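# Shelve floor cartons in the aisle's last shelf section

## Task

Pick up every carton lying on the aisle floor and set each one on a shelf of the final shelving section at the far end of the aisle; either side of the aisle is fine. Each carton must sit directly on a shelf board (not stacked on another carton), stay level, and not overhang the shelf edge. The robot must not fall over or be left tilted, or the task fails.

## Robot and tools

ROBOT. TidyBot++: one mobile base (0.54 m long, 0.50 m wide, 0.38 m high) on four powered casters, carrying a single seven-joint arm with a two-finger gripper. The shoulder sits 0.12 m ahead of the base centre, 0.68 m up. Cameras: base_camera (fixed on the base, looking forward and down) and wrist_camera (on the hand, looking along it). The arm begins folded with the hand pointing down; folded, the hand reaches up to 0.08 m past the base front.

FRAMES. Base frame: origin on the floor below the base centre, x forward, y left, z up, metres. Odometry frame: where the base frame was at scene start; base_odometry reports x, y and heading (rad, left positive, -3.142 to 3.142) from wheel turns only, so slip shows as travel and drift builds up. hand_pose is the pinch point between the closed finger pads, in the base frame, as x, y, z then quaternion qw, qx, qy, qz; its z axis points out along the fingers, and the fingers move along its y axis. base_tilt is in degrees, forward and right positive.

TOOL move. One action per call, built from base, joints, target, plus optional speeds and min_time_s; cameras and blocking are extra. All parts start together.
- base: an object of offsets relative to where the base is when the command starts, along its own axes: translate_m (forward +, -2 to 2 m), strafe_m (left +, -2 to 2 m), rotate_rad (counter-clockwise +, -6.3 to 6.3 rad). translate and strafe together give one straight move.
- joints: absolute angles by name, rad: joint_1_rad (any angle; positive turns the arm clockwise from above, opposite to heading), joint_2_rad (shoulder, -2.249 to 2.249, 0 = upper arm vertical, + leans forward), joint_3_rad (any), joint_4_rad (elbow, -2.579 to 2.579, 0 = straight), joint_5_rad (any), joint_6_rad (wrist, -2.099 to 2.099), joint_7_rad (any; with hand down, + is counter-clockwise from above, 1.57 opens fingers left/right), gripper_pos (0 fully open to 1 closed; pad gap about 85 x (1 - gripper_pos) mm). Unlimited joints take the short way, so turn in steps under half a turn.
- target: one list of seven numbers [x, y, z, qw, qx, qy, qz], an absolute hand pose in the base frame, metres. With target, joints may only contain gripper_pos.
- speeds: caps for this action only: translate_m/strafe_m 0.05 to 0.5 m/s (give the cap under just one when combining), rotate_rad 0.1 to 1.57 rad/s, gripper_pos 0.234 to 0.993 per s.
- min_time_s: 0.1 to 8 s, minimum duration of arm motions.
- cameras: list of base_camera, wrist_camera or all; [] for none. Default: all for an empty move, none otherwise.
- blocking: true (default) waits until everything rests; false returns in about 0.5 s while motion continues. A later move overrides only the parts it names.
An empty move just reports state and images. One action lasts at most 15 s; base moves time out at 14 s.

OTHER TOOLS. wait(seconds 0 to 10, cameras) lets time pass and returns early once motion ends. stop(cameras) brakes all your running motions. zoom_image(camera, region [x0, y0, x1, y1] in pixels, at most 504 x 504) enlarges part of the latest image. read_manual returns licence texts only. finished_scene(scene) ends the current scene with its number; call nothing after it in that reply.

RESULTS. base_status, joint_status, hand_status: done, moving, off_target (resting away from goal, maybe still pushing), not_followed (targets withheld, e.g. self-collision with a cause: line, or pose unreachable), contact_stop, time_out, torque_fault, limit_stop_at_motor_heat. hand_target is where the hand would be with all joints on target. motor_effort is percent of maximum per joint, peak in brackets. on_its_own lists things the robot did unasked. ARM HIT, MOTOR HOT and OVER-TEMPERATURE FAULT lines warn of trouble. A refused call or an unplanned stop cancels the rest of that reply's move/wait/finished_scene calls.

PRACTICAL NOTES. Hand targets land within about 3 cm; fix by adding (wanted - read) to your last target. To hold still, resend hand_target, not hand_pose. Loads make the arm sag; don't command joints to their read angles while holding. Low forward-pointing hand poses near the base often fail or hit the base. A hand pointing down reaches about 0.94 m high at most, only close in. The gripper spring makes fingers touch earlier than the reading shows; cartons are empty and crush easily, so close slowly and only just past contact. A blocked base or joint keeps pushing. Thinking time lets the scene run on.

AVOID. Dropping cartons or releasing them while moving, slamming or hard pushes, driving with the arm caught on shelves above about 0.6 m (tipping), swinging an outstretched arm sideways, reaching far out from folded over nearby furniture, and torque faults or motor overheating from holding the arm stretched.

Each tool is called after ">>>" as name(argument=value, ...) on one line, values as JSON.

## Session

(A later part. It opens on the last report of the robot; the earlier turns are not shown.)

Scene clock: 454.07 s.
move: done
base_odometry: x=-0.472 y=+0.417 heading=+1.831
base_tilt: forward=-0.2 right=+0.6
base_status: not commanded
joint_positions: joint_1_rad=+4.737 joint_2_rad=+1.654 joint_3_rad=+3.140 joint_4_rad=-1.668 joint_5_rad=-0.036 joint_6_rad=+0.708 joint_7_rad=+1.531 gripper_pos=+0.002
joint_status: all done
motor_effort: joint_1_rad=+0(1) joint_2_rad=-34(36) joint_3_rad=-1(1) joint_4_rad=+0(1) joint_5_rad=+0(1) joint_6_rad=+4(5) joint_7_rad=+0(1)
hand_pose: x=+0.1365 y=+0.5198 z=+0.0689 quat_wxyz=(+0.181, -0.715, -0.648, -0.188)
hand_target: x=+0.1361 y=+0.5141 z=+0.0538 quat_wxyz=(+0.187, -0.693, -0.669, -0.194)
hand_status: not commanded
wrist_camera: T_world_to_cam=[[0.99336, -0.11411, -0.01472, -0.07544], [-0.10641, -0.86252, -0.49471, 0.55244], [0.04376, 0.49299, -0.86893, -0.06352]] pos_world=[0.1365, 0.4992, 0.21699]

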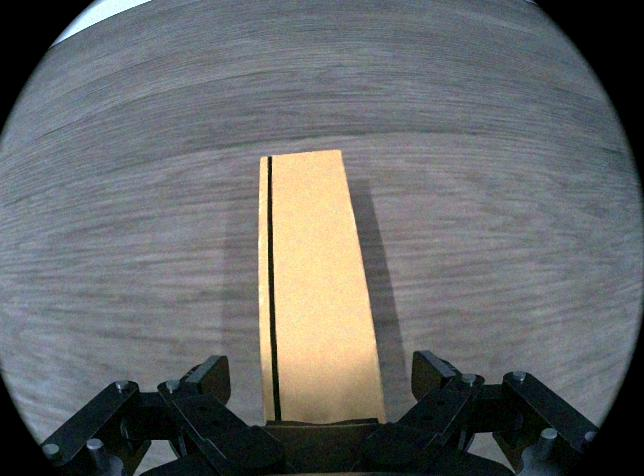

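>>> move(joints={"joint_2_rad": 1.7825, "joint_4_rad": -1.553}, min_time_s=1.5)

>>> move(joints={"gripper_pos": 0.31}, speeds={"gripper_pos": 0.234})

>>> move(joints={"gripper_pos": 0.34}, speeds={"gripper_pos": 0.234}, cameras=["wrist_camera"])

>>> move(joints={"joint_2_rad": -0.65, "joint_4_rad": -2.53, "joint_6_rad": -0.72}, min_time_s=4.5, cameras=["wrist_camera"])

Scene clock: 522.40 s.
move: done
base_odometry: x=-0.472 y=+0.417 heading=+1.831
base_tilt: forward=-0.2 right=+0.7
base_status: not commanded
joint_positions: joint_1_rad=+4.737 joint_2_rad=+1.732 joint_3_rad=+3.140 joint_4_rad=-1.574 joint_5_rad=-0.036 joint_6_rad=+0.708 joint_7_rad=+1.531 gripper_pos=+0.002
joint_status: all done
motor_effort: joint_1_rad=+0(0) joint_2_rad=-34(36) joint_3_rad=-1(1) joint_4_rad=+0(1) joint_5_rad=+1(1) joint_6_rad=+4(5) joint_7_rad=+0(1)
hand_pose: x=+0.1366 y=+0.5243 z=+0.0377 quat_wxyz=(+0.186, -0.714, -0.647, -0.193)
hand_target: x=+0.1361 y=+0.5154 z=+0.0209 quat_wxyz=(+0.191, -0.692, -0.667, -0.198)
hand_status: not commanded
pictures: none

Scene clock: 524.30 s.
move: done
base_odometry: x=-0.472 y=+0.417 heading=+1.831
base_tilt: forward=-0.2 right=+0.7
base_status: not commanded
joint_positions: joint_1_rad=+4.737 joint_2_rad=+1.732 joint_3_rad=+3.140 joint_4_rad=-1.574 joint_5_rad=-0.036 joint_6_rad=+0.709 joint_7_rad=+1.531 gripper_pos=+0.311
joint_status: all done
motor_effort: joint_1_rad=+0(1) joint_2_rad=-34(35) joint_3_rad=-1(1) joint_4_rad=+0(1) joint_5_rad=+0(1) joint_6_rad=+4(5) joint_7_rad=+0(1)
hand_pose: x=+0.1366 y=+0.5245 z=+0.0378 quat_wxyz=(+0.187, -0.714, -0.647, -0.193)
hand_target: x=+0.1361 y=+0.5154 z=+0.0209 quat_wxyz=(+0.191, -0.692, -0.667, -0.198)
hand_status: not commanded
pictures: none

Scene clock: 525.37 s.
move: done
base_odometry: x=-0.472 y=+0.417 heading=+1.831
base_tilt: forward=-0.2 right=+0.7
base_status: not commanded
joint_positions: joint_1_rad=+4.737 joint_2_rad=+1.732 joint_3_rad=+3.140 joint_4_rad=-1.574 joint_5_rad=-0.036 joint_6_rad=+0.711 joint_7_rad=+1.531 gripper_pos=+0.337
joint_status: all done
motor_effort: joint_1_rad=+0(0) joint_2_rad=-32(34) joint_3_rad=+0(1) joint_4_rad=+1(1) joint_5_rad=+0(1) joint_6_rad=+4(5) joint_7_rad=+0(0)
hand_pose: x=+0.1367 y=+0.5251 z=+0.0382 quat_wxyz=(+0.187, -0.714, -0.646, -0.194)
hand_target: x=+0.1361 y=+0.5154 z=+0.0209 quat_wxyz=(+0.191, -0.692, -0.667, -0.198)
hand_status: not commanded
wrist_camera: T_world_to_cam=[[0.99334, -0.11404, -0.01621, -0.07545], [-0.1063, -0.85345, -0.51023, 0.53766], [0.04435, 0.50855, -0.85989, -0.10146]] pos_world=[0.1366, 0.50186, 0.18587]

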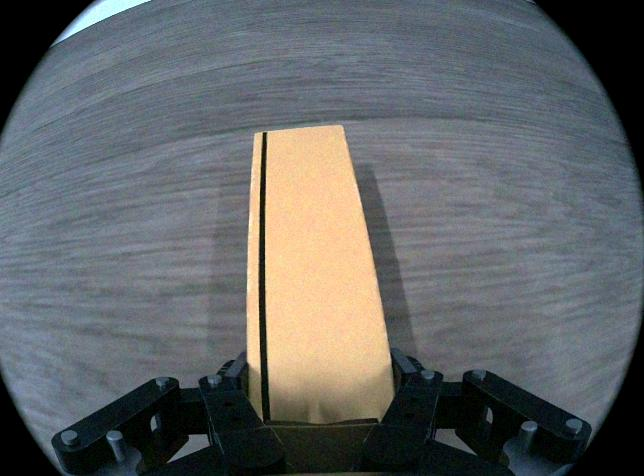

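Scene clock: 530.17 s.
move: done
base_odometry: x=-0.472 y=+0.417 heading=+1.831
base_tilt: forward=-0.2 right=+0.7
base_status: not commanded
joint_positions: joint_1_rad=+4.737 joint_2_rad=-0.626 joint_3_rad=+3.140 joint_4_rad=-2.506 joint_5_rad=-0.036 joint_6_rad=-0.671 joint_7_rad=+1.531 gripper_pos=+0.337
joint_status: all done
motor_effort: joint_1_rad=+0(0) joint_2_rad=+3(39) joint_3_rad=+1(1) joint_4_rad=+17(17) joint_5_rad=+0(1) joint_6_rad=+5(6) joint_7_rad=+0(1)
hand_pose: x=+0.1158 y=+0.2264 z=+0.6685 quat_wxyz=(+0.217, -0.704, -0.648, -0.194)
hand_target: x=+0.1250 y=+0.2052 z=+0.6544 quat_wxyz=(+0.186, -0.693, -0.669, -0.192)
hand_status: not commanded
wrist_camera: T_world_to_cam=[[0.99468, -0.08658, -0.05585, -0.05843], [-0.10303, -0.83237, -0.54456, 0.61998], [0.00066, 0.54741, -0.83686, 0.57422]] pos_world=[0.12162, 0.19666, 0.8149]

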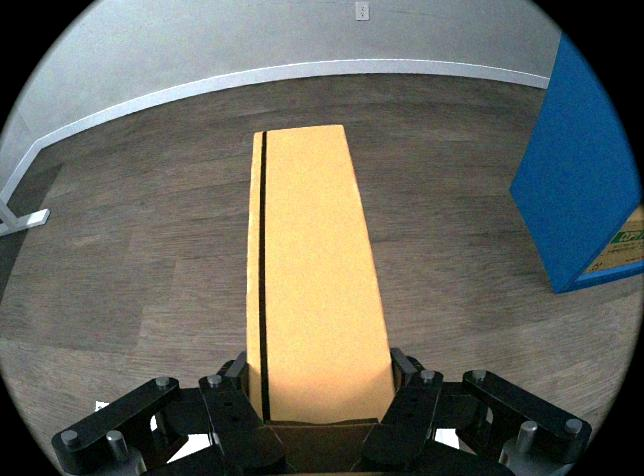

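>>> move(base={"strafe_m": 0.089, "rotate_rad": -0.022}, joints={"joint_1_rad": 0.2}, min_time_s=2.5)

>>> move(base={"translate_m": 0.9}, speeds={"translate_m": 0.4}, joints={"joint_1_rad": 1.58}, min_time_s=2.5, cameras=["base_camera"])

Scene clock: 539.70 s.
move: done
base_odometry: x=-0.558 y=+0.394 heading=+1.809
base_tilt: forward=-0.2 right=+0.7
base_status: done
joint_positions: joint_1_rad=+6.471 joint_2_rad=-0.630 joint_3_rad=+3.140 joint_4_rad=-2.508 joint_5_rad=-0.036 joint_6_rad=-0.677 joint_7_rad=+1.531 gripper_pos=+0.337
joint_status: all done
motor_effort: joint_1_rad=+0(1) joint_2_rad=+3(4) joint_3_rad=+1(1) joint_4_rad=+17(17) joint_5_rad=+0(1) joint_6_rad=+5(6) joint_7_rad=+0(1)
hand_pose: x=+0.3407 y=-0.0332 z=+0.6675 quat_wxyz=(-0.007, -0.950, +0.118, -0.289)
hand_target: x=+0.3205 y=-0.0395 z=+0.6544 quat_wxyz=(-0.027, -0.959, +0.096, -0.266)
hand_status: not commanded
pictures: none

Scene clock: 543.10 s.
move: done
base_odometry: x=-0.771 y=+1.268 heading=+1.809
base_tilt: forward=-0.2 right=+0.7
base_status: done
joint_positions: joint_1_rad=+7.852 joint_2_rad=-0.631 joint_3_rad=+3.140 joint_4_rad=-2.508 joint_5_rad=-0.036 joint_6_rad=-0.678 joint_7_rad=+1.531 gripper_pos=+0.337
joint_status: all done
motor_effort: joint_1_rad=+0(1) joint_2_rad=+3(4) joint_3_rad=+1(2) joint_4_rad=+17(17) joint_5_rad=+0(1) joint_6_rad=+5(5) joint_7_rad=+0(1)
hand_pose: x=+0.1281 y=-0.2237 z=+0.6675 quat_wxyz=(-0.190, -0.657, +0.696, -0.219)
hand_target: x=+0.1185 y=-0.2053 z=+0.6544 quat_wxyz=(-0.190, -0.678, +0.684, -0.188)
hand_status: not commanded

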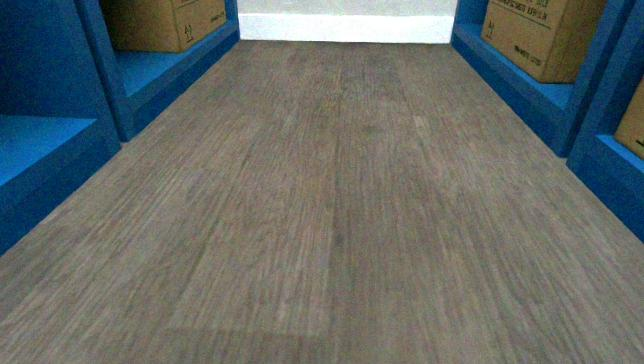

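>>> move(base={"translate_m": 0.92}, speeds={"translate_m": 0.35}, cameras=["all"])

Scene clock: 550.47 s.
move: done
base_odometry: x=-0.988 y=+2.162 heading=+1.809
base_tilt: forward=-0.2 right=+0.7
base_status: done
joint_positions: joint_1_rad=+7.853 joint_2_rad=-0.631 joint_3_rad=+3.140 joint_4_rad=-2.508 joint_5_rad=-0.036 joint_6_rad=-0.678 joint_7_rad=+1.531 gripper_pos=+0.337
joint_status: not commanded
motor_effort: joint_1_rad=+0(1) joint_2_rad=+3(3) joint_3_rad=+1(2) joint_4_rad=+16(17) joint_5_rad=+0(1) joint_6_rad=+5(5) joint_7_rad=+0(1)
hand_pose: x=+0.1280 y=-0.2237 z=+0.6675 quat_wxyz=(-0.190, -0.657, +0.696, -0.219)
hand_target: x=+0.1185 y=-0.2053 z=+0.6544 quat_wxyz=(-0.190, -0.678, +0.684, -0.188)
hand_status: not commanded
pictures: base_camera, wrist_camera
wrist_camera: T_world_to_cam=[[-0.99657, 0.06122, -0.0557, 0.17828], [0.08167, 0.83678, -0.54142, 0.5937], [0.01346, -0.54411, -0.8389, 0.57531]] pos_world=[0.12144, -0.19467, 0.814]

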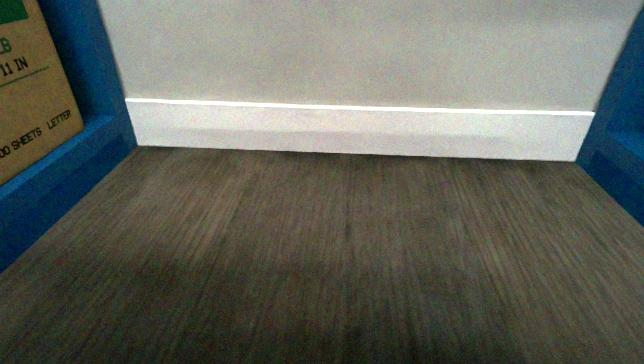

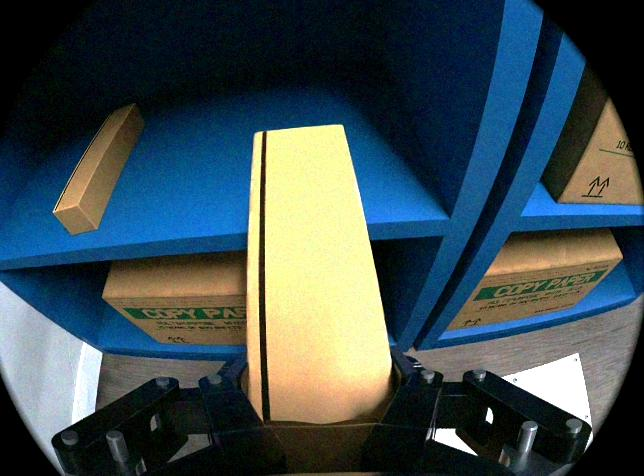

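>>> move(joints={"joint_2_rad": 0.4615, "joint_4_rad": -1.862, "joint_6_rad": -0.24}, min_time_s=4, cameras=["wrist_camera"])

Scene clock: 559.93 s.
move: done
base_odometry: x=-0.988 y=+2.162 heading=+1.809
base_tilt: forward=-0.2 right=+0.7
base_status: not commanded
joint_positions: joint_1_rad=+7.853 joint_2_rad=+0.426 joint_3_rad=+3.140 joint_4_rad=-1.897 joint_5_rad=-0.036 joint_6_rad=-0.288 joint_7_rad=+1.531 gripper_pos=+0.337
joint_status: all done
motor_effort: joint_1_rad=+0(1) joint_2_rad=-28(31) joint_3_rad=+0(1) joint_4_rad=+13(17) joint_5_rad=+0(1) joint_6_rad=+4(5) joint_7_rad=+0(1)
hand_pose: x=+0.1253 y=-0.5611 z=+0.5818 quat_wxyz=(-0.174, -0.658, +0.705, -0.196)
hand_target: x=+0.1149 y=-0.5869 z=+0.5829 quat_wxyz=(-0.202, -0.675, +0.681, -0.201)
hand_status: not commanded
wrist_camera: T_world_to_cam=[[-0.99603, 0.07593, -0.04658, 0.1943], [0.08904, 0.86469, -0.49435, 0.81716], [0.00275, -0.49653, -0.86801, 0.36483]] pos_world=[0.11977, -0.54019, 0.72969]

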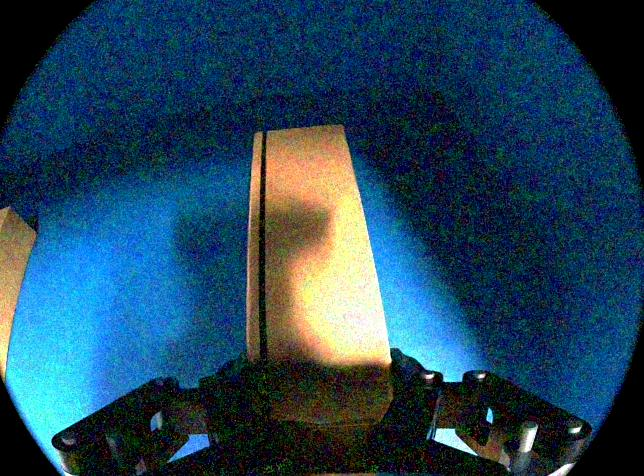

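>>> move(joints={"joint_2_rad": 0.474, "joint_4_rad": -1.927, "joint_6_rad": -0.205}, min_time_s=1.5, cameras=["wrist_camera"])

Scene clock: 565.37 s.
move: done
base_odometry: x=-0.988 y=+2.162 heading=+1.809
base_tilt: forward=-0.2 right=+0.7
base_status: not commanded
joint_positions: joint_1_rad=+7.853 joint_2_rad=+0.429 joint_3_rad=+3.140 joint_4_rad=-1.904 joint_5_rad=-0.036 joint_6_rad=-0.253 joint_7_rad=+1.531 gripper_pos=+0.337
joint_status: all done
motor_effort: joint_1_rad=+0(0) joint_2_rad=-28(30) joint_3_rad=-1(1) joint_4_rad=+13(14) joint_5_rad=+0(1) joint_6_rad=+5(5) joint_7_rad=+0(0)
hand_pose: x=+0.1250 y=-0.5664 z=+0.5826 quat_wxyz=(-0.183, -0.656, +0.703, -0.204)
hand_target: x=+0.1152 y=-0.5630 z=+0.5565 quat_wxyz=(-0.188, -0.679, +0.685, -0.186)
hand_status: not commanded
wrist_camera: T_world_to_cam=[[-0.99599, 0.07574, -0.04758, 0.19487], [0.08943, 0.85244, -0.51513, 0.82729], [0.00155, -0.51732, -0.85579, 0.34415]] pos_world=[0.11957, -0.54194, 0.72995]

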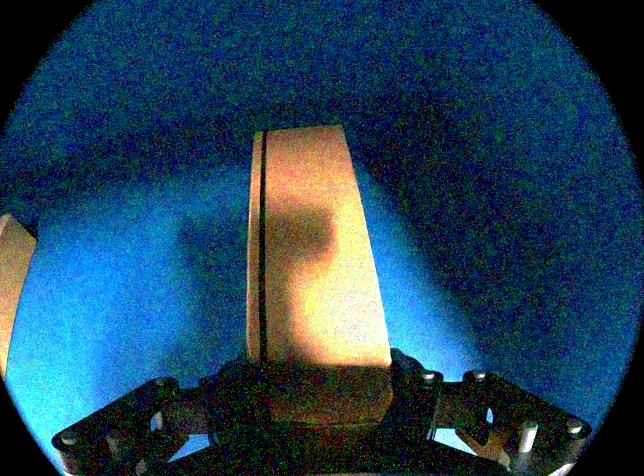

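>>> move(joints={"joint_2_rad": 0.490, "joint_4_rad": -1.931, "joint_6_rad": -0.195}, min_time_s=1.5)

>>> move(joints={"joint_2_rad": 0.500, "joint_4_rad": -1.936, "joint_6_rad": -0.182}, min_time_s=1.0)

>>> move(joints={"joint_2_rad": 0.507, "joint_4_rad": -1.940, "joint_6_rad": -0.175}, min_time_s=1.0, cameras=["wrist_camera"])

Scene clock: 571.17 s.
move: done
base_odometry: x=-0.988 y=+2.162 heading=+1.809
base_tilt: forward=-0.2 right=+0.7
base_status: not commanded
joint_positions: joint_1_rad=+7.853 joint_2_rad=+0.445 joint_3_rad=+3.140 joint_4_rad=-1.906 joint_5_rad=-0.036 joint_6_rad=-0.243 joint_7_rad=+1.531 gripper_pos=+0.337
joint_status: all done
motor_effort: joint_1_rad=+1(1) joint_2_rad=-29(30) joint_3_rad=-1(1) joint_4_rad=+13(14) joint_5_rad=+0(1) joint_6_rad=+4(6) joint_7_rad=+0(0)
hand_pose: x=+0.1249 y=-0.5665 z=+0.5746 quat_wxyz=(-0.180, -0.657, +0.704, -0.202)
hand_target: x=+0.1152 y=-0.5616 z=+0.5476 quat_wxyz=(-0.185, -0.680, +0.686, -0.183)
hand_status: not commanded
pictures: none

Scene clock: 572.47 s.
move: done
base_odometry: x=-0.988 y=+2.162 heading=+1.809
base_tilt: forward=-0.2 right=+0.7
base_status: not commanded
joint_positions: joint_1_rad=+7.853 joint_2_rad=+0.451 joint_3_rad=+3.140 joint_4_rad=-1.910 joint_5_rad=-0.036 joint_6_rad=-0.229 joint_7_rad=+1.531 gripper_pos=+0.337
joint_status: all done
motor_effort: joint_1_rad=+0(0) joint_2_rad=-28(29) joint_3_rad=-1(1) joint_4_rad=+13(14) joint_5_rad=+0(1) joint_6_rad=+5(5) joint_7_rad=+0(0)
hand_pose: x=+0.1247 y=-0.5677 z=+0.5718 quat_wxyz=(-0.182, -0.656, +0.704, -0.203)
hand_target: x=+0.1152 y=-0.5612 z=+0.5422 quat_wxyz=(-0.184, -0.680, +0.686, -0.182)
hand_status: not commanded
pictures: none

Scene clock: 573.77 s.
move: done
base_odometry: x=-0.988 y=+2.162 heading=+1.809
base_tilt: forward=-0.2 right=+0.7
base_status: not commanded
joint_positions: joint_1_rad=+7.853 joint_2_rad=+0.453 joint_3_rad=+3.140 joint_4_rad=-1.912 joint_5_rad=-0.036 joint_6_rad=-0.221 joint_7_rad=+1.531 gripper_pos=+0.337
joint_status: all done
motor_effort: joint_1_rad=+0(0) joint_2_rad=-27(29) joint_3_rad=+0(1) joint_4_rad=+12(13) joint_5_rad=+0(1) joint_6_rad=+4(5) joint_7_rad=+0(1)
hand_pose: x=+0.1246 y=-0.5688 z=+0.5717 quat_wxyz=(-0.183, -0.656, +0.703, -0.204)
hand_target: x=+0.1152 y=-0.5601 z=+0.5379 quat_wxyz=(-0.182, -0.680, +0.687, -0.181)
hand_status: not commanded
wrist_camera: T_world_to_cam=[[-0.99597, 0.07651, -0.04688, 0.19424], [0.08973, 0.85183, -0.51607, 0.82397], [0.00045, -0.51819, -0.85526, 0.33291]] pos_world=[0.11938, -0.54424, 0.71905]

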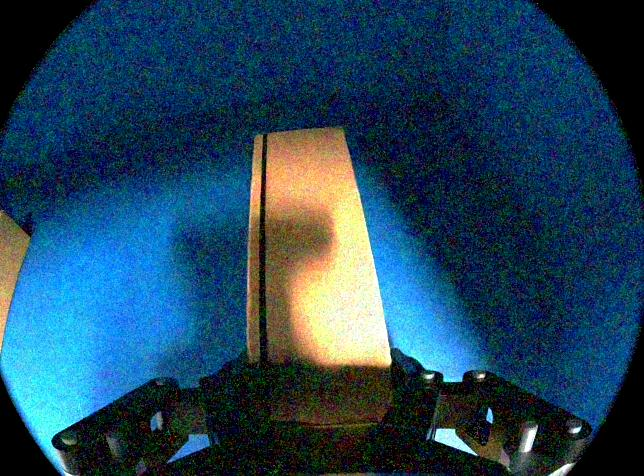

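Contact at z≈.572. Release and retreat.

>>> move(joints={"gripper_pos": 0.0}, speeds={"gripper_pos": 0.234})

>>> move(joints={"joint_2_rad": 0.32, "joint_4_rad": -1.85, "joint_6_rad": -0.46}, min_time_s=2)

>>> move(joints={"joint_2_rad": -0.65, "joint_4_rad": -2.53, "joint_6_rad": -0.72}, min_time_s=3, cameras=["wrist_camera"])

Scene clock: 578.70 s.
move: done
base_odometry: x=-0.988 y=+2.162 heading=+1.809
base_tilt: forward=-0.2 right=+0.7
base_status: not commanded
joint_positions: joint_1_rad=+7.853 joint_2_rad=+0.461 joint_3_rad=+3.140 joint_4_rad=-1.915 joint_5_rad=-0.036 joint_6_rad=-0.218 joint_7_rad=+1.531 gripper_pos=+0.002
joint_status: all done
motor_effort: joint_1_rad=+0(0) joint_2_rad=-29(29) joint_3_rad=-1(1) joint_4_rad=+12(13) joint_5_rad=+0(1) joint_6_rad=+4(5) joint_7_rad=+0(1)
hand_pose: x=+0.1246 y=-0.5671 z=+0.5663 quat_wxyz=(-0.181, -0.656, +0.704, -0.201)
hand_target: x=+0.1152 y=-0.5601 z=+0.5379 quat_wxyz=(-0.182, -0.680, +0.687, -0.181)
hand_status: not commanded
pictures: none

Scene clock: 581.03 s.
move: done
base_odometry: x=-0.988 y=+2.162 heading=+1.809
base_tilt: forward=-0.2 right=+0.7
base_status: not commanded
joint_positions: joint_1_rad=+7.853 joint_2_rad=+0.367 joint_3_rad=+3.140 joint_4_rad=-1.883 joint_5_rad=-0.036 joint_6_rad=-0.413 joint_7_rad=+1.531 gripper_pos=+0.002
joint_status: all done
motor_effort: joint_1_rad=+0(0) joint_2_rad=-27(29) joint_3_rad=+0(1) joint_4_rad=+13(14) joint_5_rad=+0(1) joint_6_rad=+4(5) joint_7_rad=+0(1)
hand_pose: x=+0.1266 y=-0.5390 z=+0.6010 quat_wxyz=(-0.156, -0.664, +0.709, -0.179)
hand_target: x=+0.1153 y=-0.5443 z=+0.6325 quat_wxyz=(-0.180, -0.681, +0.687, -0.178)
hand_status: not commanded
pictures: none

Scene clock: 584.33 s.
move: done
base_odometry: x=-0.988 y=+2.162 heading=+1.809
base_tilt: forward=-0.2 right=+0.7
base_status: not commanded
joint_positions: joint_1_rad=+7.853 joint_2_rad=-0.627 joint_3_rad=+3.140 joint_4_rad=-2.506 joint_5_rad=-0.036 joint_6_rad=-0.673 joint_7_rad=+1.531 gripper_pos=+0.002
joint_status: all done
motor_effort: joint_1_rad=+0(1) joint_2_rad=+2(29) joint_3_rad=+0(1) joint_4_rad=+16(17) joint_5_rad=+0(1) joint_6_rad=+5(6) joint_7_rad=+0(1)
hand_pose: x=+0.1280 y=-0.2259 z=+0.6688 quat_wxyz=(-0.191, -0.657, +0.696, -0.220)
hand_target: x=+0.1185 y=-0.2053 z=+0.6544 quat_wxyz=(-0.190, -0.678, +0.684, -0.188)
hand_status: not commanded
wrist_camera: T_world_to_cam=[[-0.99656, 0.06114, -0.05591, 0.1785], [0.08176, 0.83464, -0.54469, 0.59792], [0.01336, -0.54739, -0.83677, 0.57308]] pos_world=[0.12134, -0.19626, 0.8152]

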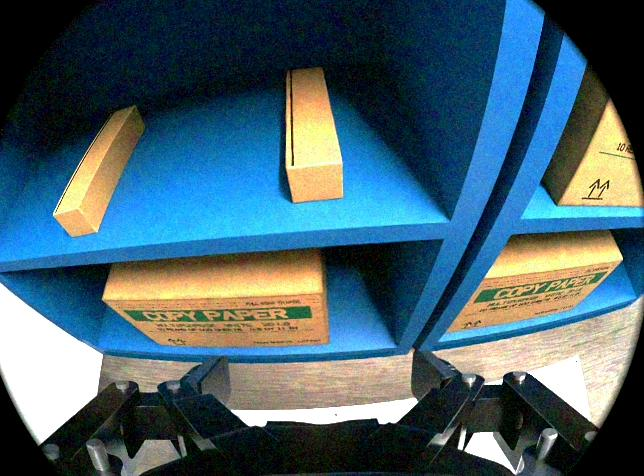

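>>> finished_scene(scene=1)

The scene is finished: the task was done.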